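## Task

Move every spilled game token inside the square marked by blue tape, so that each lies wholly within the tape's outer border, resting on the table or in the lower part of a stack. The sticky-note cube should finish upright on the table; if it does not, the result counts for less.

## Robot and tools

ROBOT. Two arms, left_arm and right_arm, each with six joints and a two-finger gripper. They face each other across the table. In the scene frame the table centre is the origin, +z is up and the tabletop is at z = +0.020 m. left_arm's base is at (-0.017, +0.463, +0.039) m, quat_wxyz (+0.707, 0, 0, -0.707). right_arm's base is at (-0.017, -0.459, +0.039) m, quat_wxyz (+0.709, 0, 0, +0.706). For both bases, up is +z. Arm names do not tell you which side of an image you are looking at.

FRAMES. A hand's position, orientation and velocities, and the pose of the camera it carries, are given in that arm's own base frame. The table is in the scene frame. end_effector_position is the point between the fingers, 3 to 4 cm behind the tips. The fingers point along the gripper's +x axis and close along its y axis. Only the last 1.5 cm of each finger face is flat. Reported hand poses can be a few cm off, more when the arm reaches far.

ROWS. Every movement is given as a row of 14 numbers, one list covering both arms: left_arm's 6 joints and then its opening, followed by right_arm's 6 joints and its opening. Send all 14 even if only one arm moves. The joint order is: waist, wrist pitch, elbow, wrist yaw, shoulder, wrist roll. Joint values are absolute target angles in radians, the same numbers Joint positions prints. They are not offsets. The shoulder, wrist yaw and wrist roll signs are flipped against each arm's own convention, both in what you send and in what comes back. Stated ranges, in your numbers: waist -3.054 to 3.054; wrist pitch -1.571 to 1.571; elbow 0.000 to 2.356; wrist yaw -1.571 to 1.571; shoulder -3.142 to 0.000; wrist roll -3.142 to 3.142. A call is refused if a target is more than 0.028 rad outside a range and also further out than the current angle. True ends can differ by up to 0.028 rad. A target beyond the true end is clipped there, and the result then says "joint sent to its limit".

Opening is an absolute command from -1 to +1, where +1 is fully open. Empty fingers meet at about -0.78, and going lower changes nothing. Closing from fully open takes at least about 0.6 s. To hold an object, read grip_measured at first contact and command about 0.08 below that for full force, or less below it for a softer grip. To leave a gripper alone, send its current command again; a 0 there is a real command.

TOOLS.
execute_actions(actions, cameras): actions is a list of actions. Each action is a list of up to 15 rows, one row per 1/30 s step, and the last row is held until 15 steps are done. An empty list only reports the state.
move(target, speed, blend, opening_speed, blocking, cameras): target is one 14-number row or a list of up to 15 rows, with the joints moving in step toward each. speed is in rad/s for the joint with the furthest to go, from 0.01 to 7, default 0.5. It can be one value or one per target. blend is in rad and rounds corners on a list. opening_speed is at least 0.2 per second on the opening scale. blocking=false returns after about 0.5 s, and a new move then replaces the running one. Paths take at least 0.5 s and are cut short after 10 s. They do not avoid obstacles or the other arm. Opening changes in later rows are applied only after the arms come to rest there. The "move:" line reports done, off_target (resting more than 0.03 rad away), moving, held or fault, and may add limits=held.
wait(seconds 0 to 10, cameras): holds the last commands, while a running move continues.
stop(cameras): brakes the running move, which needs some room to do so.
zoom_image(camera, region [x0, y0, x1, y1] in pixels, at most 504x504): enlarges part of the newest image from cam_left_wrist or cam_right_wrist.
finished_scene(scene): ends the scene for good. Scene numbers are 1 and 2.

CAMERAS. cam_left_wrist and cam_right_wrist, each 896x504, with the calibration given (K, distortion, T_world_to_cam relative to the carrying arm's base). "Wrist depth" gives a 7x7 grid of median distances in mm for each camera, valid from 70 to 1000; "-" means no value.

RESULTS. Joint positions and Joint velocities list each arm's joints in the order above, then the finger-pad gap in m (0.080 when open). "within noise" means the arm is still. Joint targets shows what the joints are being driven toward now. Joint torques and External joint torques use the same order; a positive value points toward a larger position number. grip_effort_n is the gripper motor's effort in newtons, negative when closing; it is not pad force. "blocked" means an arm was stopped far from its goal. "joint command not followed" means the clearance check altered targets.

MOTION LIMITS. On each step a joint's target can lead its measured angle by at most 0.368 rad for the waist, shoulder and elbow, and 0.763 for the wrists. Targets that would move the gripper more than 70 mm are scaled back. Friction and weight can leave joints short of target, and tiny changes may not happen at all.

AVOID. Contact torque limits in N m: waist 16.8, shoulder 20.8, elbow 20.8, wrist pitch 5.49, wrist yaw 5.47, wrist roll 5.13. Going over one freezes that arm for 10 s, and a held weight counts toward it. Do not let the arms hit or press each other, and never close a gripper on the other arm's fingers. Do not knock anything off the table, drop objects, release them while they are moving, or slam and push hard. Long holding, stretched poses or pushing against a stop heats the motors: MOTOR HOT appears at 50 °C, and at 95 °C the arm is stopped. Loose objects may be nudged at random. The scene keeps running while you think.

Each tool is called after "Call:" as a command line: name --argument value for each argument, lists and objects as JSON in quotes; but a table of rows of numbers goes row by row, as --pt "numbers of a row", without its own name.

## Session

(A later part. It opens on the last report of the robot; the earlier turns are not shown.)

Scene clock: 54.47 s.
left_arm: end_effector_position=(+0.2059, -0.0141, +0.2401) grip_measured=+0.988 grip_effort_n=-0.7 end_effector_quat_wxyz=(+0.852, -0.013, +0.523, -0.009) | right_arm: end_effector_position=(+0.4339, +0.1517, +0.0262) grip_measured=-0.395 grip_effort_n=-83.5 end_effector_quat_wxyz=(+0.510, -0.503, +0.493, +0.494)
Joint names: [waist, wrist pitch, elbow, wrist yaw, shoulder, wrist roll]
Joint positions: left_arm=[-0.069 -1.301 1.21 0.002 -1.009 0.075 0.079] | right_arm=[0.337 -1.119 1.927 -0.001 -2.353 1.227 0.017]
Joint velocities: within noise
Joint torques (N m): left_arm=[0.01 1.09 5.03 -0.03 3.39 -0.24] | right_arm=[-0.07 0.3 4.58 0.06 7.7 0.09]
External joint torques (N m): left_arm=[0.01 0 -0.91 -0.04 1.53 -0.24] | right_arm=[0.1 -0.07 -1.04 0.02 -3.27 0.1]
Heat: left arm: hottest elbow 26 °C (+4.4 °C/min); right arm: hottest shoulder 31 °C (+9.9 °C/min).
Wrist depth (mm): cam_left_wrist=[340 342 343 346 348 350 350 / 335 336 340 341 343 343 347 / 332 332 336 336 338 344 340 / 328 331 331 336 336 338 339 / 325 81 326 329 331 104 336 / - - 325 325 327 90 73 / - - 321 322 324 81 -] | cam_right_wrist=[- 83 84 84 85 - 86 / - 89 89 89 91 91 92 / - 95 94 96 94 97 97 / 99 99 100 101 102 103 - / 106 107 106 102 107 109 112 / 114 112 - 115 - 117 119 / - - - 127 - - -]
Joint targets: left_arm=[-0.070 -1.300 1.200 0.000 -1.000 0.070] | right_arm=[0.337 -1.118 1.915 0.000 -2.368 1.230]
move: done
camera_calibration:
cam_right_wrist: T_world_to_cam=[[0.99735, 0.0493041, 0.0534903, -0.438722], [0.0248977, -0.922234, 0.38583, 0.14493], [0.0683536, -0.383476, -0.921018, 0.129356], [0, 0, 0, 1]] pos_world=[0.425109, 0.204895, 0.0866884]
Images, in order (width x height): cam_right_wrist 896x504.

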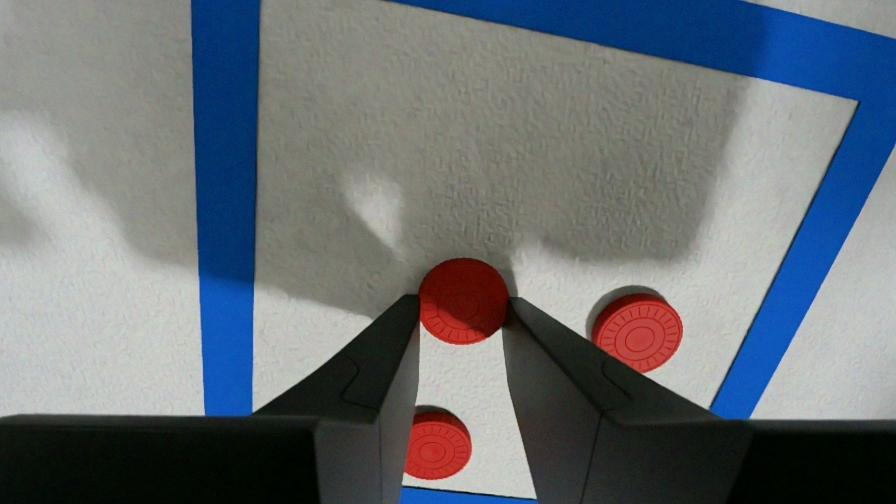

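Call:
move --pt "-0.07 -1.3 1.2 0 -1.0 0.07 1 0.3371 -1.105 1.906 0 -2.372 1.23 -0.44" --pt "-0.07 -1.3 1.2 0 -1.0 0.07 1 0.3371 -1.105 1.906 0 -2.372 1.23 -0.1" --pt "-0.07 -1.3 1.2 0 -1.0 0.07 1 0.3371 -1.27 2.04 0 -2.335 1.23 -0.1" --pt "-0.07 -1.3 1.2 0 -1.0 0.07 1 -0.0416 -1.045 1.427 0 -1.952 -0.8 0" --speed '[0.06,0.4,0.4,0.9]' --opening_speed 1.0 --cameras '["cam_right_wrist"]'

Scene clock: 60.10 s.
left_arm: end_effector_position=(+0.2059, -0.0141, +0.2401) grip_measured=+0.988 grip_effort_n=0.2 end_effector_quat_wxyz=(+0.852, -0.013, +0.523, -0.009) | right_arm: end_effector_position=(+0.3614, -0.0148, +0.0567) grip_measured=-0.004 grip_effort_n=15.1 end_effector_quat_wxyz=(+0.644, +0.286, +0.648, -0.289)
Joint names: [waist, wrist pitch, elbow, wrist yaw, shoulder, wrist roll]
Joint positions: left_arm=[-0.069 -1.301 1.21 0.002 -1.009 0.075 0.079] | right_arm=[-0.041 -1.047 1.435 -0.001 -1.966 -0.797 0.035]
Joint velocities: within noise
Joint torques (N m): left_arm=[0.04 1.09 5.04 -0.05 3.41 -0.24] | right_arm=[-0.28 0.4 4.96 -0.01 8.44 -0.14]
External joint torques (N m): left_arm=[0.05 0.01 -0.87 -0.06 1.57 -0.24] | right_arm=[-0.24 0.08 -0.48 0.02 0.11 -0.14]
Heat: left arm: hottest elbow 26 °C (+3.0 °C/min); right arm: hottest shoulder 31 °C (+9.1 °C/min).
Wrist depth (mm): cam_left_wrist=[341 341 343 344 347 347 350 / 334 338 339 340 341 343 346 / 331 334 334 337 339 339 342 / 329 330 332 331 335 336 337 / 326 81 328 328 331 104 336 / - - 324 325 325 89 73 / - - 323 322 323 81 -] | cam_right_wrist=[108 109 77 79 111 116 117 / 115 116 81 83 118 122 124 / 122 124 126 125 129 130 132 / 130 132 134 134 139 142 143 / 141 143 91 147 144 151 156 / 148 - 87 160 82 164 168 / - - 170 175 82 - -]
Joint targets: left_arm=[-0.070 -1.300 1.200 0.000 -1.000 0.070] | right_arm=[-0.042 -1.045 1.427 0.000 -1.952 -0.800]
move: done
camera_calibration:
cam_right_wrist: T_world_to_cam=[[-0.703673, -0.709745, 0.0332662, 0.244745], [-0.64265, 0.655725, 0.396265, 0.245449], [-0.30306, 0.257462, -0.917533, 0.242035], [0, 0, 0, 1]] pos_world=[0.403309, -0.049555, 0.116671]
Images, in order (width x height): cam_right_wrist 896x504.

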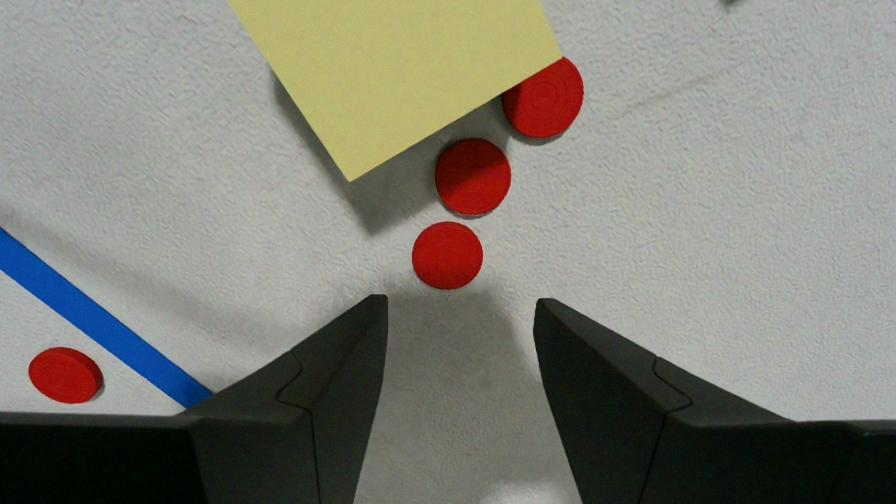

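Call:
move --pt "-0.07 -1.3 1.2 0 -1.0 0.07 1 -0.0348 -1.0 1.395 0 -1.968 -0.8 0" --pt "-0.07 -1.3 1.2 0 -1.0 0.07 1 -0.0348 -0.885 1.314 0 -2.0 -0.8 0" --pt "-0.07 -1.3 1.2 0 -1.0 0.07 1 -0.0348 -0.885 1.314 0 -2.0 -0.8 -0.44" --pt "-0.07 -1.3 1.2 0 -1.0 0.07 1 -0.0348 -1.045 1.427 0 -1.952 -0.8 -0.44" --pt "-0.07 -1.3 1.2 0 -1.0 0.07 1 0.4193 -0.99 1.838 0 -2.248 -0.8 -0.44" --pt "-0.07 -1.3 1.2 0 -1.0 0.07 1 0.4193 -0.882 1.758 0 -2.278 -0.8 -0.44" --speed '[0.2,0.12,0.4,0.4,0.7,0.13]' --opening_speed 1.0 --cameras '["cam_right_wrist"]'

Scene clock: 65.27 s.
left_arm: end_effector_position=(+0.2059, -0.0141, +0.2401) grip_measured=+0.988 grip_effort_n=-0.7 end_effector_quat_wxyz=(+0.852, -0.013, +0.523, -0.009) | right_arm: end_effector_position=(+0.4333, +0.1926, +0.0284) grip_measured=-0.390 grip_effort_n=-83.5 end_effector_quat_wxyz=(+0.746, +0.172, +0.636, -0.094)
Joint names: [waist, wrist pitch, elbow, wrist yaw, shoulder, wrist roll]
Joint positions: left_arm=[-0.069 -1.301 1.21 0.002 -1.009 0.075 0.079] | right_arm=[0.418 -0.883 1.768 0.001 -2.264 -0.798 0.017]
Joint velocities: within noise
Joint torques (N m): left_arm=[0.05 1.08 5.04 -0.03 3.39 -0.23] | right_arm=[0.03 0.6 4.89 -0.07 7.55 -0.01]
External joint torques (N m): left_arm=[0.04 0 -0.9 -0.04 1.52 -0.23] | right_arm=[0.05 -0.04 -0.97 -0.04 -3.17 -0.02]
Heat: left arm: hottest elbow 26 °C (+2.0 °C/min); right arm: hottest shoulder 31 °C (+8.1 °C/min).
Wrist depth (mm): cam_left_wrist=[340 340 343 344 347 348 352 / 335 335 339 340 342 343 347 / 329 335 335 338 339 342 342 / 328 328 331 334 335 338 338 / 325 81 328 329 333 104 335 / - - 323 325 329 89 73 / - - 321 323 323 81 -] | cam_right_wrist=[- 98 95 92 89 - 83 / 103 101 99 96 94 91 90 / 108 106 102 101 98 96 93 / 113 111 108 105 100 99 95 / 120 116 113 102 107 105 102 / 126 122 - 115 - 109 106 / - - - 122 - - -]
Joint targets: left_arm=[-0.070 -1.300 1.200 0.000 -1.000 0.070] | right_arm=[0.419 -0.882 1.758 0.000 -2.278 -0.800]
move: done
camera_calibration:
cam_right_wrist: T_world_to_cam=[[-0.311223, -0.944903, -0.101483, 0.322567], [-0.925597, 0.27718, 0.257764, 0.366312], [-0.215433, 0.174155, -0.960864, 0.163877], [0, 0, 0, 1]] pos_world=[0.474752, 0.17472, 0.0957758]
Images, in order (width x height): cam_right_wrist 896x504.

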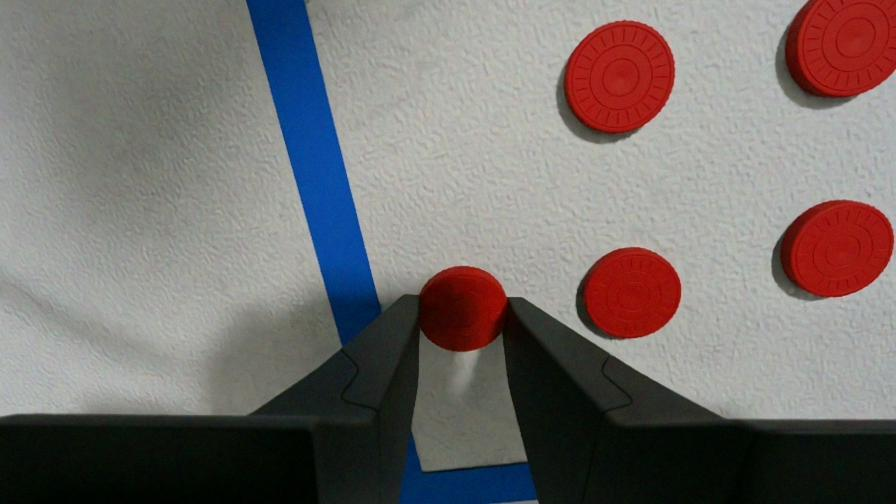

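Call:
move --pt "-0.07 -1.3 1.2 0 -1.0 0.07 1 0.4193 -0.868 1.748 0 -2.281 -0.8 -0.44" --pt "-0.07 -1.3 1.2 0 -1.0 0.07 1 0.4193 -0.868 1.748 0 -2.281 -0.8 -0.1" --pt "-0.07 -1.3 1.2 0 -1.0 0.07 1 0.4193 -1.05 1.88 0 -2.24 -0.8 -0.1" --pt "-0.07 -1.3 1.2 0 -1.0 0.07 1 0.15 -1.058 1.45 0 -1.92 -0.75 -0.08" --pt "-0.07 -1.3 1.2 0 -1.0 0.07 1 -0.0912 -1.058 1.47 0 -1.982 -0.69 -0.08" --speed '[0.06,0.4,0.4,0.8,0.5]' --opening_speed 1.0 --cameras '["cam_right_wrist"]'

Scene clock: 70.50 s.
left_arm: end_effector_position=(+0.2059, -0.0141, +0.2401) grip_measured=+0.988 grip_effort_n=-0.7 end_effector_quat_wxyz=(+0.852, -0.013, +0.523, -0.009) | right_arm: end_effector_position=(+0.3643, -0.0338, +0.0608) grip_measured=-0.084 grip_effort_n=15.1 end_effector_quat_wxyz=(+0.653, +0.270, +0.653, -0.271)
Joint names: [waist, wrist pitch, elbow, wrist yaw, shoulder, wrist roll]
Joint positions: left_arm=[-0.069 -1.301 1.21 0.002 -1.009 0.075 0.079] | right_arm=[-0.092 -1.06 1.46 0 -1.971 -0.693 0.031]
Joint velocities: within noise
Joint torques (N m): left_arm=[0.05 1.08 5.02 -0.04 3.4 -0.24] | right_arm=[0.19 0.36 7.09 -0.04 5.75 0.07]
External joint torques (N m): left_arm=[0.05 0.03 -0.88 -0.05 1.5 -0.23] | right_arm=[0.2 0.02 1.64 -0.01 -2.61 0.07]
Heat: left arm: hottest elbow 26 °C (+1.0 °C/min); right arm: hottest shoulder 31 °C (+7.1 °C/min).
Wrist depth (mm): cam_left_wrist=[340 342 343 343 347 347 352 / 337 337 341 342 342 345 345 / 333 333 336 337 337 341 343 / 328 333 332 336 335 333 340 / 324 81 326 329 330 104 336 / - - 323 328 327 90 73 / - - 321 323 322 81 -] | cam_right_wrist=[- 80 82 115 117 120 120 / 119 120 86 87 124 126 128 / 127 128 92 128 134 134 137 / 136 139 140 142 142 145 147 / 146 148 144 152 149 157 160 / 155 - - 164 85 168 172 / - - 84 180 78 - -]
Joint targets: left_arm=[-0.070 -1.300 1.200 0.000 -1.000 0.070] | right_arm=[-0.091 -1.058 1.470 0.000 -1.982 -0.690]
move: done
camera_calibration:
cam_right_wrist: T_world_to_cam=[[-0.665282, -0.746052, 0.028384, 0.218356], [-0.679172, 0.620555, 0.391966, 0.270611], [-0.310041, 0.24149, -0.919542, 0.253749], [0, 0, 0, 1]] pos_world=[0.407732, -0.066302, 0.121065]
Images, in order (width x height): cam_right_wrist 896x504.

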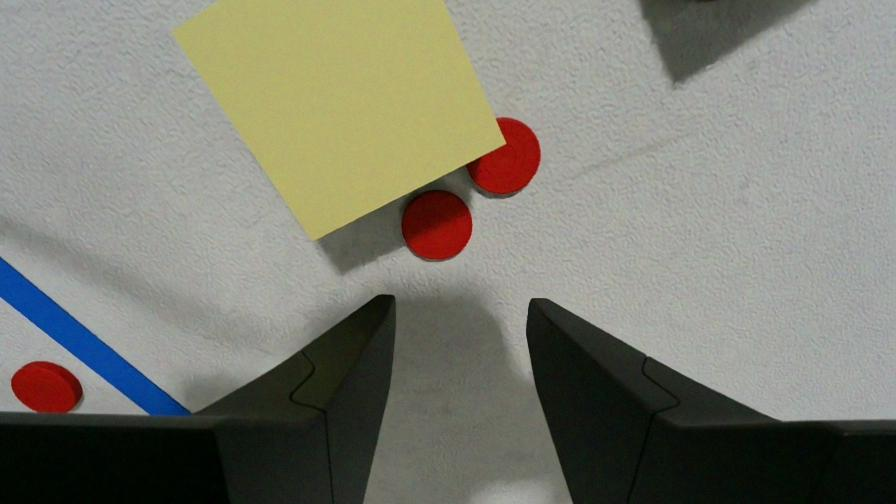

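Call:
move --pt "-0.07 -1.3 1.2 0 -1.0 0.07 1 -0.0878 -0.904 1.371 0 -2.038 -0.69 -0.08" --pt "-0.07 -1.3 1.2 0 -1.0 0.07 1 -0.0878 -0.904 1.371 0 -2.038 -0.69 -0.44" --pt "-0.07 -1.3 1.2 0 -1.0 0.07 1 -0.0878 -1.058 1.47 0 -1.982 -0.69 -0.44" --speed '[0.12,0.4,0.3]' --opening_speed 1.0 --cameras '["cam_right_wrist"]'

Scene clock: 75.13 s.
left_arm: end_effector_position=(+0.2059, -0.0141, +0.2401) grip_measured=+0.988 grip_effort_n=-0.7 end_effector_quat_wxyz=(+0.852, -0.013, +0.523, -0.009) | right_arm: end_effector_position=(+0.3645, -0.0334, +0.0539) grip_measured=-0.404 grip_effort_n=-83.5 end_effector_quat_wxyz=(+0.648, +0.268, +0.659, -0.272)
Joint names: [waist, wrist pitch, elbow, wrist yaw, shoulder, wrist roll]
Joint positions: left_arm=[-0.069 -1.301 1.21 0.002 -1.009 0.075 0.079] | right_arm=[-0.091 -1.056 1.461 0 -1.992 -0.693 0.017]
Joint velocities: within noise
Joint torques (N m): left_arm=[0 1.08 5.02 -0.04 3.4 -0.24] | right_arm=[0.5 0.1 6.63 0.01 8.17 0.11]
External joint torques (N m): left_arm=[0.01 -0.01 -0.95 -0.04 1.5 -0.24] | right_arm=[0.44 -0.19 1.26 0.03 -0.33 0.11]
Heat: left arm: hottest wrist pitch 27 °C (+3.0 °C/min); right arm: hottest shoulder 31 °C (+7.1 °C/min).
Wrist depth (mm): cam_left_wrist=[339 342 342 344 344 349 350 / 335 337 339 342 343 345 345 / 332 333 334 338 340 339 344 / 328 332 332 333 332 337 338 / 325 81 327 328 330 104 333 / - - 324 324 329 89 73 / - - 321 322 323 81 -] | cam_right_wrist=[106 73 - 76 111 113 114 / 111 80 79 80 117 119 121 / 119 121 85 126 126 128 130 / 127 129 131 130 136 139 140 / 137 138 139 101 144 149 153 / 148 148 - 154 - 161 165 / - - - 172 - - -]
Joint targets: left_arm=[-0.070 -1.300 1.200 0.000 -1.000 0.070] | right_arm=[-0.088 -1.058 1.470 0.000 -1.982 -0.690]
move: done
camera_calibration:
cam_right_wrist: T_world_to_cam=[[-0.663931, -0.746825, 0.0380544, 0.217841], [-0.673364, 0.619206, 0.403936, 0.27038], [-0.325233, 0.242561, -0.913996, 0.252609], [0, 0, 0, 1]] pos_world=[0.408852, -0.0660047, 0.113378]
Images, in order (width x height): cam_right_wrist 896x504.

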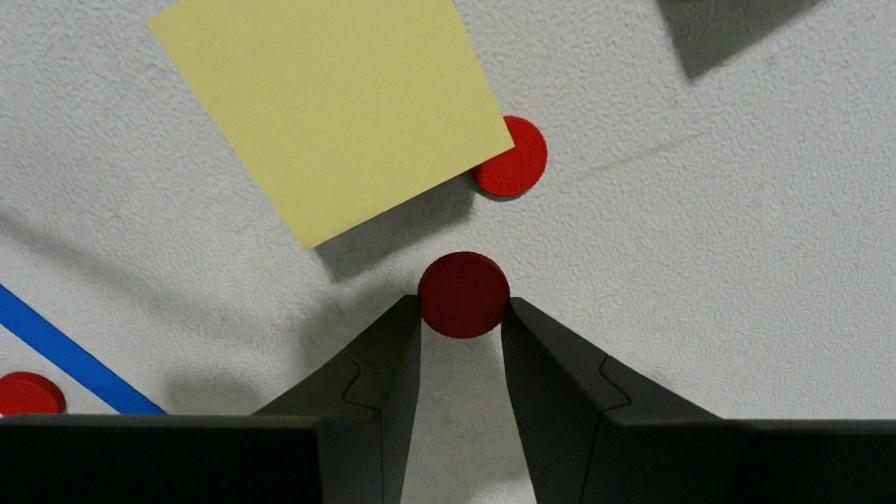

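Call:
move --pt "-0.07 -1.3 1.2 0 -1.0 0.07 1 0.15 -1.058 1.46 0 -1.94 -0.69 -0.44" --pt "-0.07 -1.3 1.2 0 -1.0 0.07 1 0.3775 -1.1475 1.7655 0 -2.1888 -0.69 -0.44" --pt "-0.07 -1.3 1.2 0 -1.0 0.07 1 0.3775 -1.006 1.667 0 -2.2315 -0.69 -0.44" --pt "-0.07 -1.3 1.2 0 -1.0 0.07 1 0.3775 -1.006 1.667 0 -2.2315 -0.69 -0.1" --pt "-0.07 -1.3 1.2 0 -1.0 0.07 1 0.3775 -1.1475 1.7655 0 -2.17 -0.69 -0.1" --speed '[0.5,0.6,0.13,0.4,0.4]' --opening_speed 1.0 --cameras '["cam_right_wrist"]'

Call:
move --pt "-0.07 -1.3 1.2 0 -1.0 0.07 1 0.15 -1.05 1.438 0 -1.93 -0.4 -0.05" --pt "-0.07 -1.3 1.2 0 -1.0 0.07 1 -0.09 -1.049 1.438 0 -1.955 -0.1 -0.05" --pt "-0.07 -1.3 1.2 0 -1.0 0.07 1 -0.1726 -1.067 1.499 0 -2.002 0.005 -0.05" --speed '[0.7,0.6,0.3]' --opening_speed 1.0 --cameras '["cam_right_wrist"]'

Scene clock: 79.93 s.
left_arm: end_effector_position=(+0.2059, -0.0141, +0.2401) grip_measured=+0.988 grip_effort_n=-0.7 end_effector_quat_wxyz=(+0.852, -0.013, +0.523, -0.009) | right_arm: end_effector_position=(+0.3898, +0.1560, +0.0565) grip_measured=-0.104 grip_effort_n=15.1 end_effector_quat_wxyz=(+0.699, +0.111, +0.698, -0.109)
Joint names: [waist, wrist pitch, elbow, wrist yaw, shoulder, wrist roll]
Joint positions: left_arm=[-0.069 -1.301 1.21 0.002 -1.009 0.075 0.079] | right_arm=[0.38 -1.146 1.758 0.001 -2.179 -0.692 0.03]
Joint velocities: within noise
Joint torques (N m): left_arm=[0.06 1.07 5.05 -0.05 3.41 -0.24] | right_arm=[-0.02 0.15 6.82 -0.13 9.45 0.09]
External joint torques (N m): left_arm=[0.06 0.01 -0.85 -0.06 1.56 -0.23] | right_arm=[0 -0.18 1.28 -0.1 -0.42 0.09]
Heat: left arm: hottest wrist pitch 27 °C (+3.0 °C/min); right arm: hottest shoulder 32 °C (+7.0 °C/min).
Wrist depth (mm): cam_left_wrist=[339 342 345 344 348 347 349 / 338 336 340 340 341 343 346 / 332 332 337 338 337 339 342 / 327 329 330 333 336 336 337 / 326 81 328 330 331 104 335 / - - 326 326 326 89 73 / - - 320 323 325 81 -] | cam_right_wrist=[108 108 110 111 111 114 115 / 114 114 115 116 117 120 121 / 121 123 124 125 127 128 130 / 130 131 133 134 136 139 140 / 140 141 138 144 142 148 152 / 149 - - 157 84 160 165 / - - - 172 77 - -]
Joint targets: left_arm=[-0.070 -1.300 1.200 0.000 -1.000 0.070] | right_arm=[0.378 -1.147 1.765 0.000 -2.170 -0.690]
move: done
camera_calibration:
cam_right_wrist: T_world_to_cam=[[-0.252477, -0.967283, 0.0248729, 0.250708], [-0.88845, 0.24193, 0.390034, 0.312505], [-0.383291, 0.0763764, -0.920464, 0.266261], [0, 0, 0, 1]] pos_world=[0.442998, 0.146565, 0.11696]
Images, in order (width x height): cam_right_wrist 896x504.

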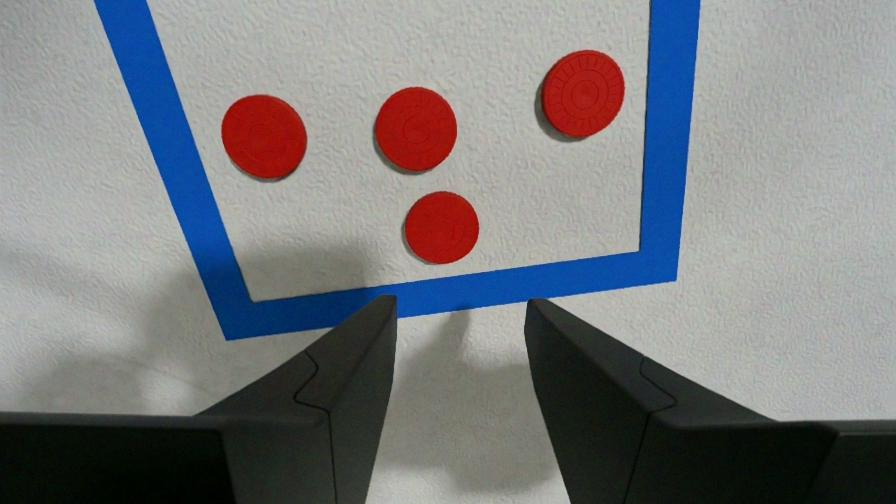

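Scene clock: 82.00 s.
left_arm: end_effector_position=(+0.2059, -0.0141, +0.2401) grip_measured=+0.988 grip_effort_n=-0.2 end_effector_quat_wxyz=(+0.852, -0.013, +0.523, -0.009) | right_arm: end_effector_position=(+0.3663, -0.0642, +0.0611) grip_measured=-0.054 grip_effort_n=15.1 end_effector_quat_wxyz=(+0.706, +0.060, +0.703, -0.060)
Joint names: [waist, wrist pitch, elbow, wrist yaw, shoulder, wrist roll]
Joint positions: left_arm=[-0.069 -1.301 1.21 0.002 -1.009 0.075 0.079] | right_arm=[-0.173 -1.066 1.489 0 -1.991 0.003 0.033]
Joint velocities: within noise
Joint torques (N m): left_arm=[0.07 1.08 5.04 -0.04 3.39 -0.24] | right_arm=[0.09 0.13 7.2 0.02 5.87 0.1]
External joint torques (N m): left_arm=[0.07 0.01 -0.88 -0.05 1.54 -0.23] | right_arm=[0.09 -0.23 1.64 0.01 -2.76 0.1]
Heat: left arm: hottest wrist pitch 27 °C (+2.0 °C/min); right arm: hottest shoulder 32 °C (+6.0 °C/min).
Wrist depth (mm): cam_left_wrist=[339 341 344 343 345 351 351 / 338 336 339 341 343 343 347 / 331 333 335 336 337 340 343 / 330 330 329 332 335 337 338 / 327 81 327 328 332 104 335 / - - 323 326 329 90 73 / - - 319 325 324 81 -] | cam_right_wrist=[- 113 82 84 117 108 91 / 121 121 86 87 124 108 97 / 129 129 92 96 132 115 102 / 139 140 140 141 142 144 144 / 148 150 91 152 148 154 156 / 159 - 82 165 79 165 167 / - - 172 180 73 - -]
Joint targets: left_arm=[-0.070 -1.300 1.200 0.000 -1.000 0.070] | right_arm=[-0.173 -1.067 1.499 0.000 -2.002 0.005]
move: done
camera_calibration:
cam_right_wrist: T_world_to_cam=[[-0.113486, -0.993131, 0.0284902, -0.0210019], [-0.91391, 0.115596, 0.389109, 0.34444], [-0.389729, 0.0181208, -0.920751, 0.276937], [0, 0, 0, 1]] pos_world=[0.420334, -0.0656917, 0.121564]
Images, in order (width x height): cam_right_wrist 896x504.

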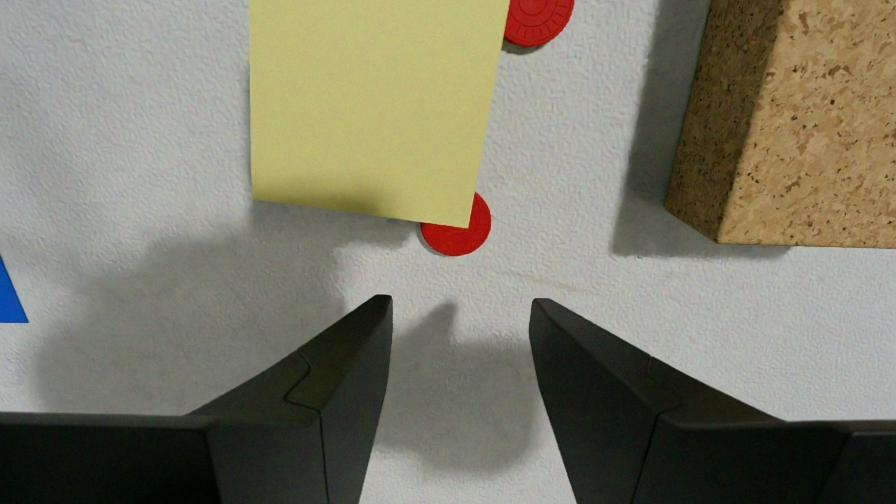

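Call:
move --pt "-0.07 -1.3 1.2 0 -1.0 0.07 1 -0.178 -1.067 1.502 0 -2.004 0.01 -0.05" --pt "-0.07 -1.3 1.2 0 -1.0 0.07 1 -0.178 -0.915 1.405 0 -2.061 0.01 -0.05" --pt "-0.07 -1.3 1.2 0 -1.0 0.07 1 -0.178 -0.915 1.405 0 -2.061 0.01 -0.44" --pt "-0.07 -1.3 1.2 0 -1.0 0.07 1 -0.178 -1.067 1.49 0 -1.99 0.01 -0.44" --speed '[0.2,0.12,0.4,0.3]' --opening_speed 1.0 --cameras '["cam_right_wrist"]'

Scene clock: 85.67 s.
left_arm: end_effector_position=(+0.2059, -0.0141, +0.2401) grip_measured=+0.988 grip_effort_n=-0.2 end_effector_quat_wxyz=(+0.852, -0.013, +0.523, -0.009) | right_arm: end_effector_position=(+0.3637, -0.0660, +0.0562) grip_measured=-0.396 grip_effort_n=-83.5 end_effector_quat_wxyz=(+0.700, +0.059, +0.709, -0.061)
Joint names: [waist, wrist pitch, elbow, wrist yaw, shoulder, wrist roll]
Joint positions: left_arm=[-0.069 -1.301 1.21 0.002 -1.009 0.075 0.079] | right_arm=[-0.178 -1.066 1.482 -0.003 -2 0.008 0.017]
Joint velocities: within noise
Joint torques (N m): left_arm=[0.08 1.07 5 -0.04 3.42 -0.24] | right_arm=[0.11 0.13 6.76 0.08 8.19 0.1]
External joint torques (N m): left_arm=[0.08 -0.01 -0.96 -0.05 1.52 -0.24] | right_arm=[0.09 -0.21 1.27 0.08 -0.46 0.1]
Heat: left arm: hottest wrist pitch 27 °C (+2.0 °C/min); right arm: hottest shoulder 32 °C (+6.0 °C/min).
Wrist depth (mm): cam_left_wrist=[340 341 342 343 346 348 351 / 336 335 340 344 341 344 346 / 331 334 334 337 341 340 344 / 328 330 331 334 334 339 337 / 326 81 327 328 331 104 334 / - - 326 329 328 90 73 / - - 320 321 323 81 -] | cam_right_wrist=[109 106 77 78 112 109 87 / 116 114 81 83 119 105 91 / 123 124 87 123 127 112 98 / 132 133 135 133 137 138 140 / 143 144 143 102 146 149 151 / 155 154 - 157 - 161 164 / - - - 175 78 - -]
Joint targets: left_arm=[-0.070 -1.300 1.200 0.000 -1.000 0.070] | right_arm=[-0.178 -1.067 1.490 0.000 -1.990 0.010]
move: done
camera_calibration:
cam_right_wrist: T_world_to_cam=[[-0.112993, -0.993139, 0.0301186, -0.0233102], [-0.907438, 0.115494, 0.404001, 0.340938], [-0.404708, 0.0183186, -0.914262, 0.276514], [0, 0, 0, 1]] pos_world=[0.418654, -0.067592, 0.115769]
Images, in order (width x height): cam_right_wrist 896x504.

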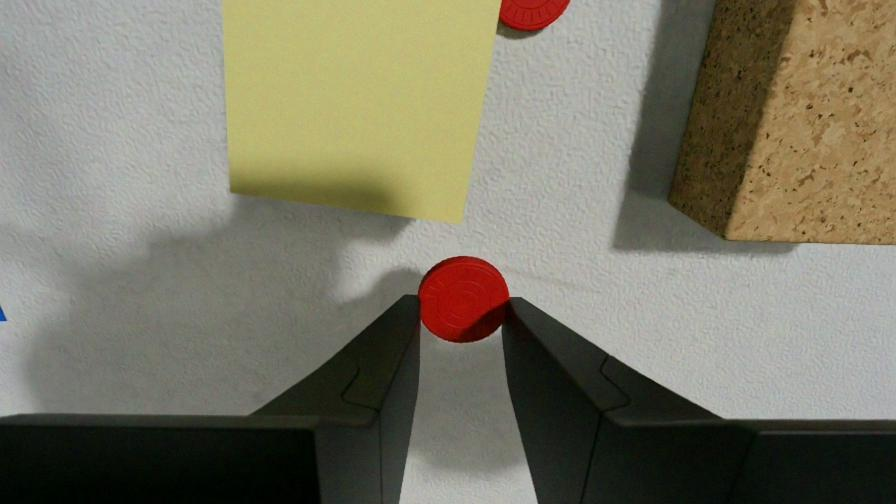

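Call:
move --pt "-0.07 -1.3 1.2 0 -1.0 0.07 1 0.15 -1.058 1.46 0 -1.94 -0.6 -0.44" --pt "-0.07 -1.3 1.2 0 -1.0 0.07 1 0.298 -1.128 1.677 0 -2.121 -1.22 -0.44" --pt "-0.07 -1.3 1.2 0 -1.0 0.07 1 0.298 -0.970 1.568 0 -2.169 -1.22 -0.44" --pt "-0.07 -1.3 1.2 0 -1.0 0.07 1 0.298 -0.970 1.568 0 -2.169 -1.22 -0.13" --pt "-0.07 -1.3 1.2 0 -1.0 0.07 1 0.298 -1.354 1.881 0 -2.098 -1.22 -0.13" --speed '[0.5,0.6,0.12,0.4,0.4]' --opening_speed 1.0 --cameras '["cam_right_wrist"]'

Call:
move --target '[-0.07,-1.3,1.2,0,-1.0,0.07,1,-0.211,-1.373,2.0625,0,-2.26,1.34,0]' --speed 1.0 --cameras '["cam_right_wrist"]'

Scene clock: 93.03 s.
left_arm: end_effector_position=(+0.2059, -0.0141, +0.2401) grip_measured=+0.988 grip_effort_n=-0.2 end_effector_quat_wxyz=(+0.852, -0.013, +0.523, -0.009) | right_arm: end_effector_position=(+0.3858, +0.1181, +0.1132) grip_measured=-0.134 grip_effort_n=15.1 end_effector_quat_wxyz=(+0.629, +0.310, +0.638, -0.318)
Joint names: [waist, wrist pitch, elbow, wrist yaw, shoulder, wrist roll]
Joint positions: left_arm=[-0.069 -1.301 1.21 0.002 -1.009 0.075 0.079] | right_arm=[0.297 -1.353 1.872 0 -2.108 -1.218 0.029]
Joint velocities: within noise
Joint torques (N m): left_arm=[0.06 1.08 5.03 -0.04 3.38 -0.23] | right_arm=[-0.07 0.1 7.1 -0.11 8.84 -0.04]
External joint torques (N m): left_arm=[0.06 0 -0.97 -0.05 1.44 -0.23] | right_arm=[0.01 -0.18 1.47 -0.06 -0.72 -0.04]
Heat: left arm: hottest wrist pitch 27 °C (+2.0 °C/min); right arm: hottest shoulder 32 °C (+5.1 °C/min).
Wrist depth (mm): cam_left_wrist=[339 340 343 345 346 347 347 / 336 335 338 340 343 344 345 / 333 333 336 337 339 340 345 / 329 329 332 335 333 334 338 / 327 81 328 329 331 104 336 / - - 326 327 327 90 73 / - - 323 322 325 81 -] | cam_right_wrist=[153 155 157 162 164 167 171 / 160 163 167 172 175 180 182 / 173 175 178 181 186 192 196 / 184 186 191 196 201 206 210 / 198 201 199 210 209 222 228 / 210 - - 230 - 239 247 / - - - 247 - - -]
Joint targets: left_arm=[-0.070 -1.300 1.200 0.000 -1.000 0.070] | right_arm=[0.298 -1.354 1.881 0.000 -2.098 -1.220]
move: done
camera_calibration:
cam_right_wrist: T_world_to_cam=[[-0.759577, -0.648927, 0.0440066, 0.367545], [-0.582285, 0.708598, 0.39854, 0.121773], [-0.289807, 0.277097, -0.916095, 0.259458], [0, 0, 0, 1]] pos_world=[0.425278, 0.0803264, 0.172982]
Images, in order (width x height): cam_right_wrist 896x504.

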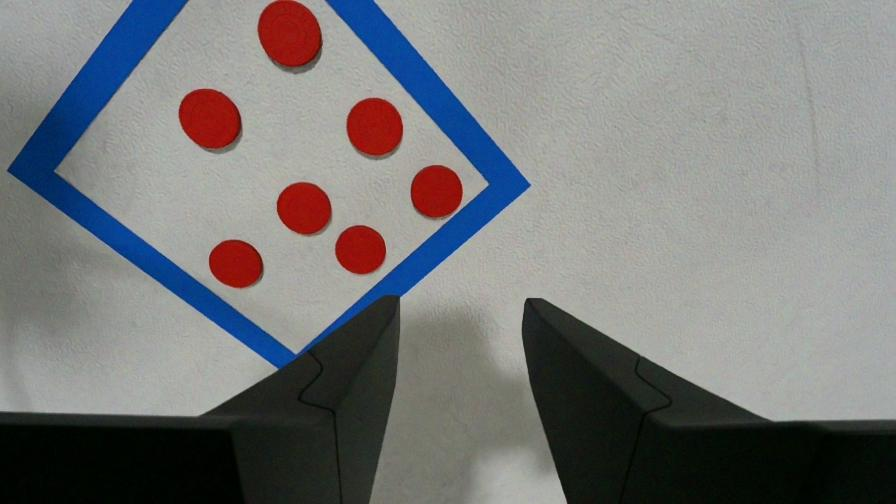

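Scene clock: 96.23 s.
left_arm: end_effector_position=(+0.2059, -0.0141, +0.2401) grip_measured=+0.988 grip_effort_n=-0.7 end_effector_quat_wxyz=(+0.852, -0.013, +0.523, -0.009) | right_arm: end_effector_position=(+0.4285, -0.0920, +0.1029) grip_measured=-0.004 grip_effort_n=14.7 end_effector_quat_wxyz=(+0.599, -0.379, +0.597, +0.376)
Joint names: [waist, wrist pitch, elbow, wrist yaw, shoulder, wrist roll]
Joint positions: left_arm=[-0.069 -1.301 1.21 0.002 -1.009 0.075 0.079] | right_arm=[-0.211 -1.371 2.052 0 -2.246 1.337 0.035]
Joint velocities: within noise
Joint torques (N m): left_arm=[0.01 1.08 5.02 -0.03 3.39 -0.23] | right_arm=[-0.01 0.06 7.24 0 7.31 0.09]
External joint torques (N m): left_arm=[0.01 0.01 -0.92 -0.04 1.48 -0.23] | right_arm=[-0.02 -0.26 1.56 -0.06 -3.14 0.09]
Heat: left arm: hottest wrist pitch 27 °C (+1.0 °C/min); right arm: hottest shoulder 32 °C (+4.1 °C/min).
Wrist depth (mm): cam_left_wrist=[341 342 342 345 347 347 349 / 337 338 340 340 341 344 347 / 331 335 335 338 339 340 342 / 327 328 332 334 337 335 339 / 325 81 328 329 333 104 334 / - - 323 327 326 90 73 / - - 321 321 323 81 -] | cam_right_wrist=[152 152 153 153 153 153 153 / 159 161 126 158 162 162 160 / 170 171 134 137 172 173 175 / 182 183 185 183 183 184 184 / 195 195 101 191 164 197 198 / 206 - 76 175 81 209 213 / - - 225 189 - - -]
Joint targets: left_arm=[-0.070 -1.300 1.200 0.000 -1.000 0.070] | right_arm=[-0.211 -1.373 2.062 0.000 -2.260 1.340]
move: done
camera_calibration:
cam_right_wrist: T_world_to_cam=[[0.924763, -0.379098, 0.0331307, -0.431664], [-0.361049, -0.846552, 0.391143, 0.0626006], [-0.120235, -0.373676, -0.919733, 0.188482], [0, 0, 0, 1]] pos_world=[0.444451, -0.0402169, 0.163169]
Images, in order (width x height): cam_right_wrist 896x504.

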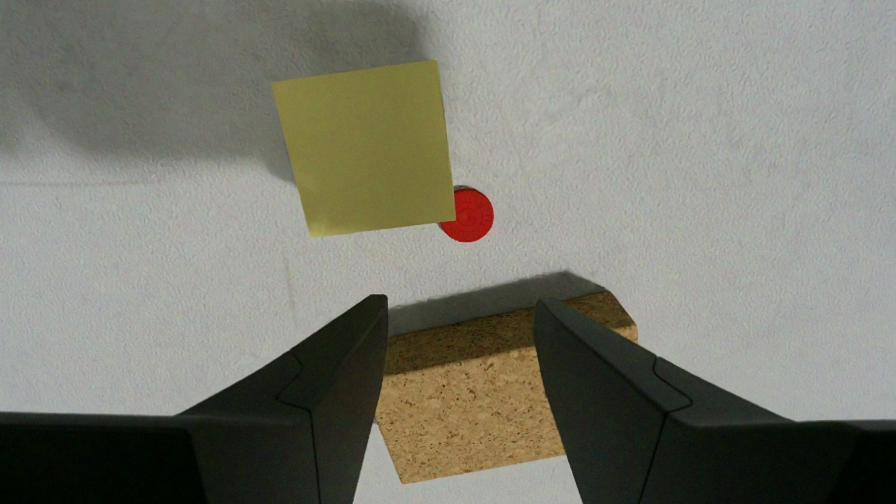

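Call:
move --pt "-0.07 -1.3 1.2 0 -1.0 0.07 1 -0.2263 -1.396 2.12 0 -2.295 1.82 -0.05" --pt "-0.07 -1.3 1.2 0 -1.0 0.07 1 -0.2263 -1.22 1.949 0 -2.30 1.82 -0.05" --speed '[0.4,0.2]' --opening_speed 1.0 --cameras '["cam_right_wrist"]'

Scene clock: 99.43 s.
left_arm: end_effector_position=(+0.2059, -0.0141, +0.2401) grip_measured=+0.988 grip_effort_n=-0.7 end_effector_quat_wxyz=(+0.852, -0.013, +0.523, -0.009) | right_arm: end_effector_position=(+0.4376, -0.0992, +0.0614) grip_measured=-0.046 grip_effort_n=-20.7 end_effector_quat_wxyz=(+0.498, -0.511, +0.491, +0.500)
Joint names: [waist, wrist pitch, elbow, wrist yaw, shoulder, wrist roll]
Joint positions: left_arm=[-0.069 -1.301 1.21 0.002 -1.009 0.075 0.079] | right_arm=[-0.223 -1.221 1.957 0 -2.288 1.816 0.033]
Joint velocities: within noise
Joint torques (N m): left_arm=[0.05 1.08 5.04 -0.03 3.42 -0.24] | right_arm=[-0.47 0.31 5.29 0.02 7.79 0.14]
External joint torques (N m): left_arm=[0.05 0.01 -0.89 -0.04 1.55 -0.24] | right_arm=[-0.58 0 -0.31 -0.04 -2.79 0.14]
Heat: left arm: hottest wrist pitch 27 °C (+1.0 °C/min); right arm: hottest shoulder 32 °C (+3.0 °C/min).
Wrist depth (mm): cam_left_wrist=[338 340 344 344 346 347 350 / 334 337 340 339 341 346 345 / 331 337 334 340 339 342 342 / 328 330 332 334 336 335 337 / 325 81 327 330 331 104 335 / - - 324 325 325 90 73 / - - 320 322 324 81 -] | cam_right_wrist=[- 113 82 84 116 118 118 / 120 121 85 86 123 124 124 / 128 128 91 93 131 131 132 / 136 137 137 136 139 140 141 / 145 146 91 147 144 150 151 / 154 - 83 142 80 159 162 / - - 127 132 80 - -]
Joint targets: left_arm=[-0.070 -1.300 1.200 0.000 -1.000 0.070] | right_arm=[-0.226 -1.220 1.949 0.000 -2.300 1.820]
move: done
camera_calibration:
cam_right_wrist: T_world_to_cam=[[0.995803, 0.0795149, 0.0453183, -0.427809], [0.0550975, -0.916212, 0.396887, -0.113353], [0.0730796, -0.392724, -0.916748, 0.0620751], [0, 0, 0, 1]] pos_world=[0.427723, -0.0454598, 0.121283]
Images, in order (width x height): cam_right_wrist 896x504.

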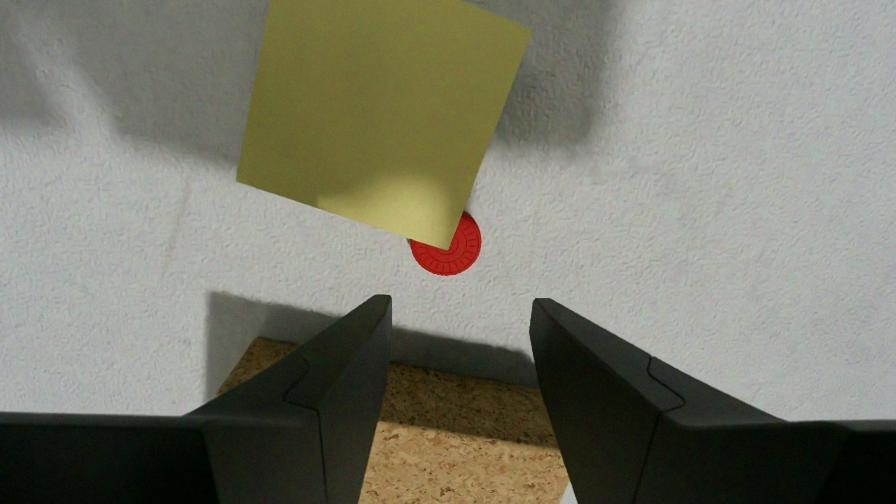

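Call:
move --pt "-0.07 -1.3 1.2 0 -1.0 0.07 1 -0.229 -1.088 1.847 0 -2.33 1.82 -0.05" --pt "-0.07 -1.3 1.2 0 -1.0 0.07 1 -0.229 -1.088 1.847 0 -2.33 1.82 -0.44" --pt "-0.07 -1.3 1.2 0 -1.0 0.07 1 -0.2263 -1.22 1.949 0 -2.29 1.82 -0.44" --pt "-0.07 -1.3 1.2 0 -1.0 0.07 1 -0.2263 -1.396 2.12 0 -2.275 1.82 -0.44" --speed '[0.12,0.4,0.3,0.5]' --opening_speed 1.0 --cameras '["cam_right_wrist"]'

Scene clock: 103.30 s.
left_arm: end_effector_position=(+0.2059, -0.0141, +0.2401) grip_measured=+0.988 grip_effort_n=-0.7 end_effector_quat_wxyz=(+0.852, -0.013, +0.523, -0.009) | right_arm: end_effector_position=(+0.4342, -0.0997, +0.1027) grip_measured=-0.436 grip_effort_n=-20.7 end_effector_quat_wxyz=(+0.496, -0.507, +0.494, +0.503)
Joint names: [waist, wrist pitch, elbow, wrist yaw, shoulder, wrist roll]
Joint positions: left_arm=[-0.069 -1.301 1.21 0.002 -1.009 0.075 0.079] | right_arm=[-0.226 -1.394 2.112 0 -2.283 1.816 0.015]
Joint velocities: within noise
Joint torques (N m): left_arm=[0.02 1.08 5 -0.04 3.42 -0.23] | right_arm=[-0.15 0.01 6.96 0.06 9.7 0.16]
External joint torques (N m): left_arm=[0.02 -0.01 -0.95 -0.05 1.57 -0.23] | right_arm=[-0.08 -0.31 1.35 0.01 -0.86 0.16]
Heat: left arm: hottest elbow 27 °C (+1.0 °C/min); right arm: hottest shoulder 33 °C (+3.0 °C/min).
Wrist depth (mm): cam_left_wrist=[339 342 341 346 346 349 349 / 334 336 341 341 341 343 345 / 330 335 336 338 338 341 341 / 329 330 330 334 333 337 339 / 324 81 326 330 332 104 334 / - - 326 325 328 89 73 / - - 320 322 325 81 -] | cam_right_wrist=[152 152 122 120 154 154 154 / 159 161 126 129 163 162 161 / 170 170 171 169 172 173 175 / 181 181 182 182 182 183 185 / 193 194 173 166 194 196 197 / 204 205 - 168 - 209 213 / - - - 187 - - -]
Joint targets: left_arm=[-0.070 -1.300 1.200 0.000 -1.000 0.070] | right_arm=[-0.226 -1.396 2.120 0.000 -2.275 1.820]
move: done
camera_calibration:
cam_right_wrist: T_world_to_cam=[[0.996471, 0.0767392, 0.0339988, -0.425638], [0.0572089, -0.917376, 0.393888, -0.130734], [0.0614163, -0.390553, -0.91853, 0.1055], [0, 0, 0, 1]] pos_world=[0.425136, -0.0460656, 0.162871]
Images, in order (width x height): cam_right_wrist 896x504.

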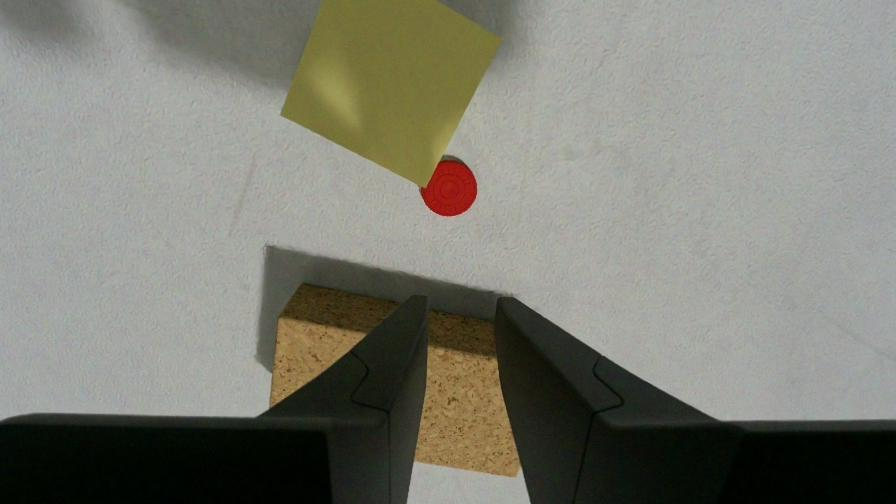

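Call:
move --pt "-0.07 -1.3 1.2 0 -1.0 0.07 1 -0.2112 -1.39 2.109 0 -2.29 2.32 0" --pt "-0.07 -1.3 1.2 0 -1.0 0.07 1 -0.2112 -1.216 1.938 0 -2.293 2.32 0" --speed '[0.4,0.2]' --opening_speed 1.0 --cameras '["cam_right_wrist"]'

Scene clock: 106.40 s.
left_arm: end_effector_position=(+0.2059, -0.0141, +0.2401) grip_measured=+0.988 grip_effort_n=0.2 end_effector_quat_wxyz=(+0.852, -0.013, +0.523, -0.009) | right_arm: end_effector_position=(+0.4370, -0.0952, +0.0610) grip_measured=-0.004 grip_effort_n=15.1 end_effector_quat_wxyz=(-0.353, +0.619, -0.350, -0.608)
Joint names: [waist, wrist pitch, elbow, wrist yaw, shoulder, wrist roll]
Joint positions: left_arm=[-0.069 -1.301 1.21 0.002 -1.009 0.075 0.079] | right_arm=[-0.214 -1.217 1.946 0 -2.283 2.316 0.035]
Joint velocities: within noise
Joint torques (N m): left_arm=[0.03 1.08 5 -0.02 3.42 -0.23] | right_arm=[0.28 0.27 5.07 0.06 7.84 0.12]
External joint torques (N m): left_arm=[0.02 0.03 -0.89 -0.03 1.54 -0.23] | right_arm=[0.2 -0.04 -0.54 0.01 -2.68 0.13]
Heat: left arm: hottest elbow 27 °C (+1.0 °C/min); right arm: hottest shoulder 34 °C (+4.0 °C/min).
Wrist depth (mm): cam_left_wrist=[340 341 341 343 347 348 350 / 336 338 337 340 343 343 344 / 332 336 333 335 339 340 343 / 330 330 331 331 333 337 339 / 325 81 327 330 329 104 335 / - - 326 326 327 90 73 / - - 323 322 324 81 -] | cam_right_wrist=[- 113 113 83 83 119 118 / 120 121 121 86 87 124 125 / 127 127 129 92 130 132 133 / 134 133 137 136 139 140 141 / 142 113 101 147 144 149 152 / - - 87 154 81 160 162 / - - 129 136 82 - -]
Joint targets: left_arm=[-0.070 -1.300 1.200 0.000 -1.000 0.070] | right_arm=[-0.211 -1.216 1.938 0.000 -2.293 2.320]
move: done
camera_calibration:
cam_right_wrist: T_world_to_cam=[[0.831429, 0.554229, 0.0394499, -0.3101], [0.494286, -0.770197, 0.403085, -0.287861], [0.253786, -0.315637, -0.914312, -0.00851678], [0, 0, 0, 1]] pos_world=[0.402273, -0.0525316, 0.120479]
Images, in order (width x height): cam_right_wrist 896x504.

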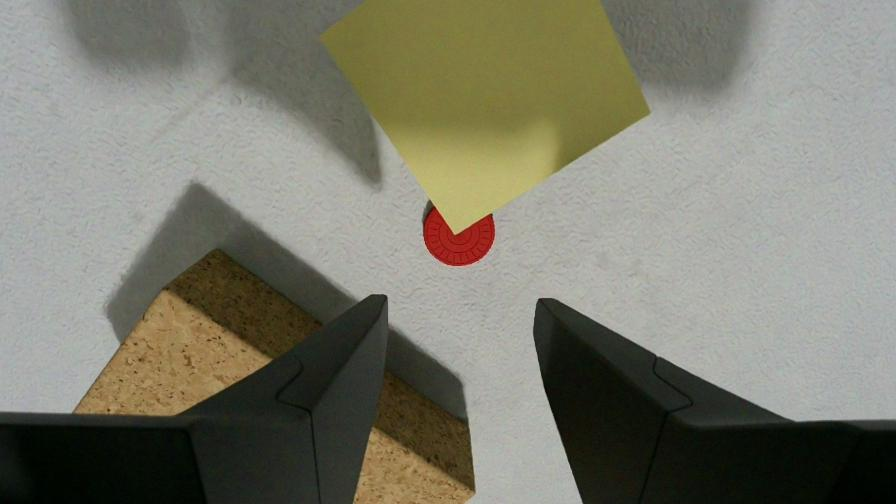

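Call:
move --pt "-0.07 -1.3 1.2 0 -1.0 0.07 1 -0.2036 -1.222 1.953 0 -2.302 2.0 0" --pt "-0.07 -1.3 1.2 0 -1.0 0.07 1 -0.2036 -1.14 1.891 0 -2.320 2.0 0" --speed '[0.3,0.15]' --opening_speed 1.0 --cameras '["cam_right_wrist"]'

Scene clock: 108.80 s.
left_arm: end_effector_position=(+0.2059, -0.0141, +0.2401) grip_measured=+0.988 grip_effort_n=-0.2 end_effector_quat_wxyz=(+0.852, -0.013, +0.523, -0.009) | right_arm: end_effector_position=(+0.4410, -0.0927, +0.0386) grip_measured=-0.004 grip_effort_n=15.1 end_effector_quat_wxyz=(-0.444, +0.559, -0.438, -0.546)
Joint names: [waist, wrist pitch, elbow, wrist yaw, shoulder, wrist roll]
Joint positions: left_arm=[-0.069 -1.301 1.21 0.002 -1.009 0.075 0.079] | right_arm=[-0.207 -1.141 1.899 0 -2.308 2.002 0.035]
Joint velocities: within noise
Joint torques (N m): left_arm=[0.07 1.08 5.02 -0.04 3.41 -0.23] | right_arm=[0.27 0.28 5.17 0 7.61 -0.06]
External joint torques (N m): left_arm=[0.07 0.02 -0.9 -0.05 1.49 -0.22] | right_arm=[0.33 -0.02 -0.39 -0.04 -3.06 -0.06]
Heat: left arm: hottest elbow 27 °C (+1.0 °C/min); right arm: hottest shoulder 34 °C (+4.0 °C/min).
Wrist depth (mm): cam_left_wrist=[340 340 345 346 349 347 348 / 338 336 339 341 342 347 347 / 333 334 338 335 339 339 340 / 332 330 330 331 333 336 341 / 326 81 327 329 332 104 335 / - - 325 325 327 90 73 / - - 321 321 323 81 -] | cam_right_wrist=[94 - - - 96 97 97 / - - - - 103 102 104 / 105 107 - - 108 109 111 / 112 112 74 112 115 115 117 / 119 120 118 122 119 126 125 / 126 - 87 131 89 - 135 / - - 109 126 82 - -]
Joint targets: left_arm=[-0.070 -1.300 1.200 0.000 -1.000 0.070] | right_arm=[-0.204 -1.140 1.891 0.000 -2.320 2.000]
move: done
camera_calibration:
cam_right_wrist: T_world_to_cam=[[0.959776, 0.276909, 0.0463967, -0.396492], [0.236011, -0.885197, 0.400905, -0.175673], [0.152084, -0.373829, -0.914944, 0.0103405], [0, 0, 0, 1]] pos_world=[0.420432, -0.0418477, 0.0982853]
Images, in order (width x height): cam_right_wrist 896x504.

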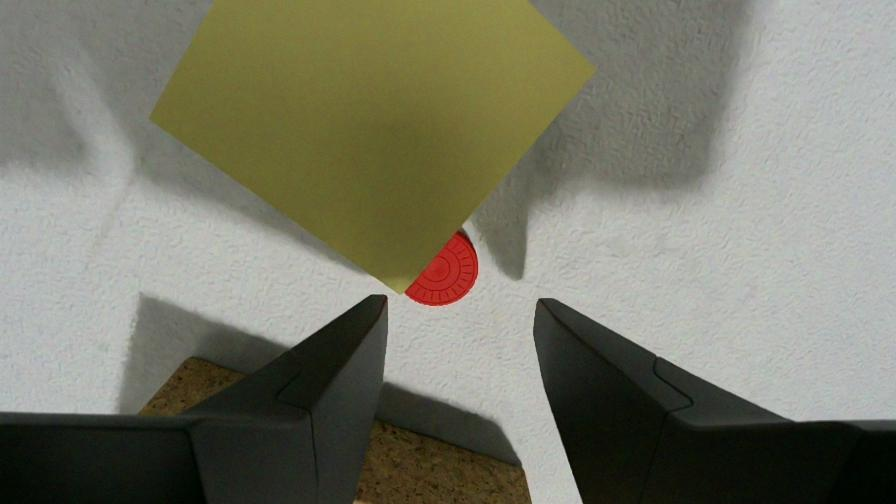

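Call:
move --pt "-0.07 -1.3 1.2 0 -1.0 0.07 1 -0.2066 -1.081 1.831 0 -2.32 2.0 0" --pt "-0.07 -1.3 1.2 0 -1.0 0.07 1 -0.2066 -1.081 1.831 0 -2.32 2.0 -0.25" --speed '[0.1,0.4]' --opening_speed 0.8 --cameras '["cam_right_wrist"]'

Scene clock: 110.63 s.
left_arm: end_effector_position=(+0.2059, -0.0141, +0.2401) grip_measured=+0.988 grip_effort_n=-0.2 end_effector_quat_wxyz=(+0.852, -0.013, +0.523, -0.009) | right_arm: end_effector_position=(+0.4392, -0.0924, +0.0250) grip_measured=-0.245 grip_effort_n=-22.6 end_effector_quat_wxyz=(-0.445, +0.561, -0.437, -0.545)
Joint names: [waist, wrist pitch, elbow, wrist yaw, shoulder, wrist roll]
Joint positions: left_arm=[-0.069 -1.301 1.21 0.002 -1.009 0.075 0.079] | right_arm=[-0.207 -1.082 1.844 0 -2.308 2.002 0.024]
Joint velocities: within noise
Joint torques (N m): left_arm=[0.08 1.08 5.02 -0.03 3.41 -0.23] | right_arm=[-0.1 0.22 4.38 0.06 7.58 -0.05]
External joint torques (N m): left_arm=[0.09 -0.01 -0.93 -0.04 1.56 -0.23] | right_arm=[-0.15 -0.1 -1.19 0.02 -3.11 -0.05]
Heat: left arm: hottest elbow 27 °C (+1.0 °C/min); right arm: hottest shoulder 34 °C (+3.0 °C/min).
Wrist depth (mm): cam_left_wrist=[340 340 340 346 347 349 349 / 336 339 337 340 343 344 345 / 334 333 336 336 342 339 344 / 329 331 332 331 336 335 338 / 325 81 327 331 332 104 334 / - - 323 326 328 90 73 / - - 320 323 324 81 -] | cam_right_wrist=[- - - - - - 86 / - - - - - 90 92 / - - - - 95 97 97 / 98 100 - - 102 102 - / 105 106 106 109 106 111 112 / 112 111 - 115 85 117 119 / - - - 122 77 - -]
Joint targets: left_arm=[-0.070 -1.300 1.200 0.000 -1.000 0.070] | right_arm=[-0.207 -1.081 1.831 0.000 -2.320 2.000]
move: done
camera_calibration:
cam_right_wrist: T_world_to_cam=[[0.959596, 0.276897, 0.0500326, -0.394272], [0.234341, -0.884866, 0.402613, -0.168746], [0.155754, -0.374621, -0.914002, -0.00347521], [0, 0, 0, 1]] pos_world=[0.418427, -0.0414467, 0.0844894]
Images, in order (width x height): cam_right_wrist 896x504.

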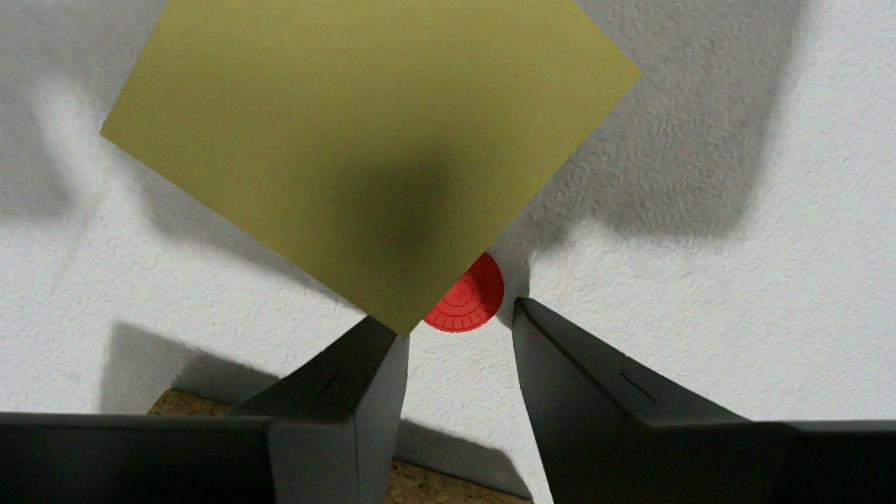

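Call:
move --pt "-0.07 -1.3 1.2 0 -1.0 0.07 1 -0.2 -1.077 1.823 0 -2.3155 2.0 -0.12" --pt "-0.07 -1.3 1.2 0 -1.0 0.07 1 -0.2 -1.077 1.823 0 -2.3155 2.0 -0.44" --speed '[0.1,0.4]' --opening_speed 0.8 --cameras '["cam_right_wrist"]'

Scene clock: 112.37 s.
left_arm: end_effector_position=(+0.2059, -0.0141, +0.2401) grip_measured=+0.988 grip_effort_n=-0.7 end_effector_quat_wxyz=(+0.852, -0.013, +0.523, -0.009) | right_arm: end_effector_position=(+0.4391, -0.0917, +0.0240) grip_measured=-0.435 grip_effort_n=-24.0 end_effector_quat_wxyz=(-0.444, +0.561, -0.437, -0.545)
Joint names: [waist, wrist pitch, elbow, wrist yaw, shoulder, wrist roll]
Joint positions: left_arm=[-0.069 -1.301 1.21 0.002 -1.009 0.075 0.079] | right_arm=[-0.205 -1.078 1.84 -0.002 -2.308 2.001 0.015]
Joint velocities: within noise
Joint torques (N m): left_arm=[0.07 1.08 5.03 -0.03 3.42 -0.23] | right_arm=[0.32 0.28 4.11 0.1 8.12 -0.04]
External joint torques (N m): left_arm=[0.07 0 -0.94 -0.04 1.49 -0.23] | right_arm=[0.4 -0.05 -1.44 0.06 -2.51 -0.04]
Heat: left arm: hottest elbow 27 °C (+1.0 °C/min); right arm: hottest shoulder 33 °C (+2.0 °C/min).
Wrist depth (mm): cam_left_wrist=[341 340 343 344 345 347 351 / 337 339 339 342 343 345 345 / 332 333 336 336 340 341 342 / 329 328 333 333 334 338 340 / 326 81 328 330 333 104 335 / - - 326 325 327 90 73 / - - 320 321 323 81 -] | cam_right_wrist=[- - - - - - 86 / - - - - - 90 92 / - - - - 96 97 97 / 98 99 - - 102 103 - / 105 106 106 107 107 111 112 / 112 111 - 115 - 117 119 / - - - 123 - - -]
Joint targets: left_arm=[-0.070 -1.300 1.200 0.000 -1.000 0.070] | right_arm=[-0.200 -1.077 1.823 0.000 -2.316 2.000]
move: done
camera_calibration:
cam_right_wrist: T_world_to_cam=[[0.959217, 0.278398, 0.0489693, -0.393916], [0.235939, -0.883937, 0.403717, -0.168397], [0.15568, -0.375698, -0.913573, -0.00414393], [0, 0, 0, 1]] pos_world=[0.418228, -0.0407435, 0.0834886]
Images, in order (width x height): cam_right_wrist 896x504.

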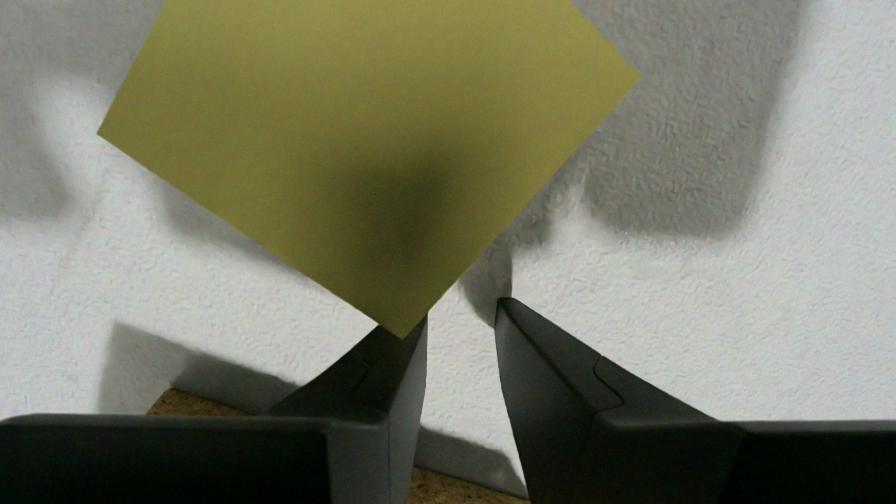

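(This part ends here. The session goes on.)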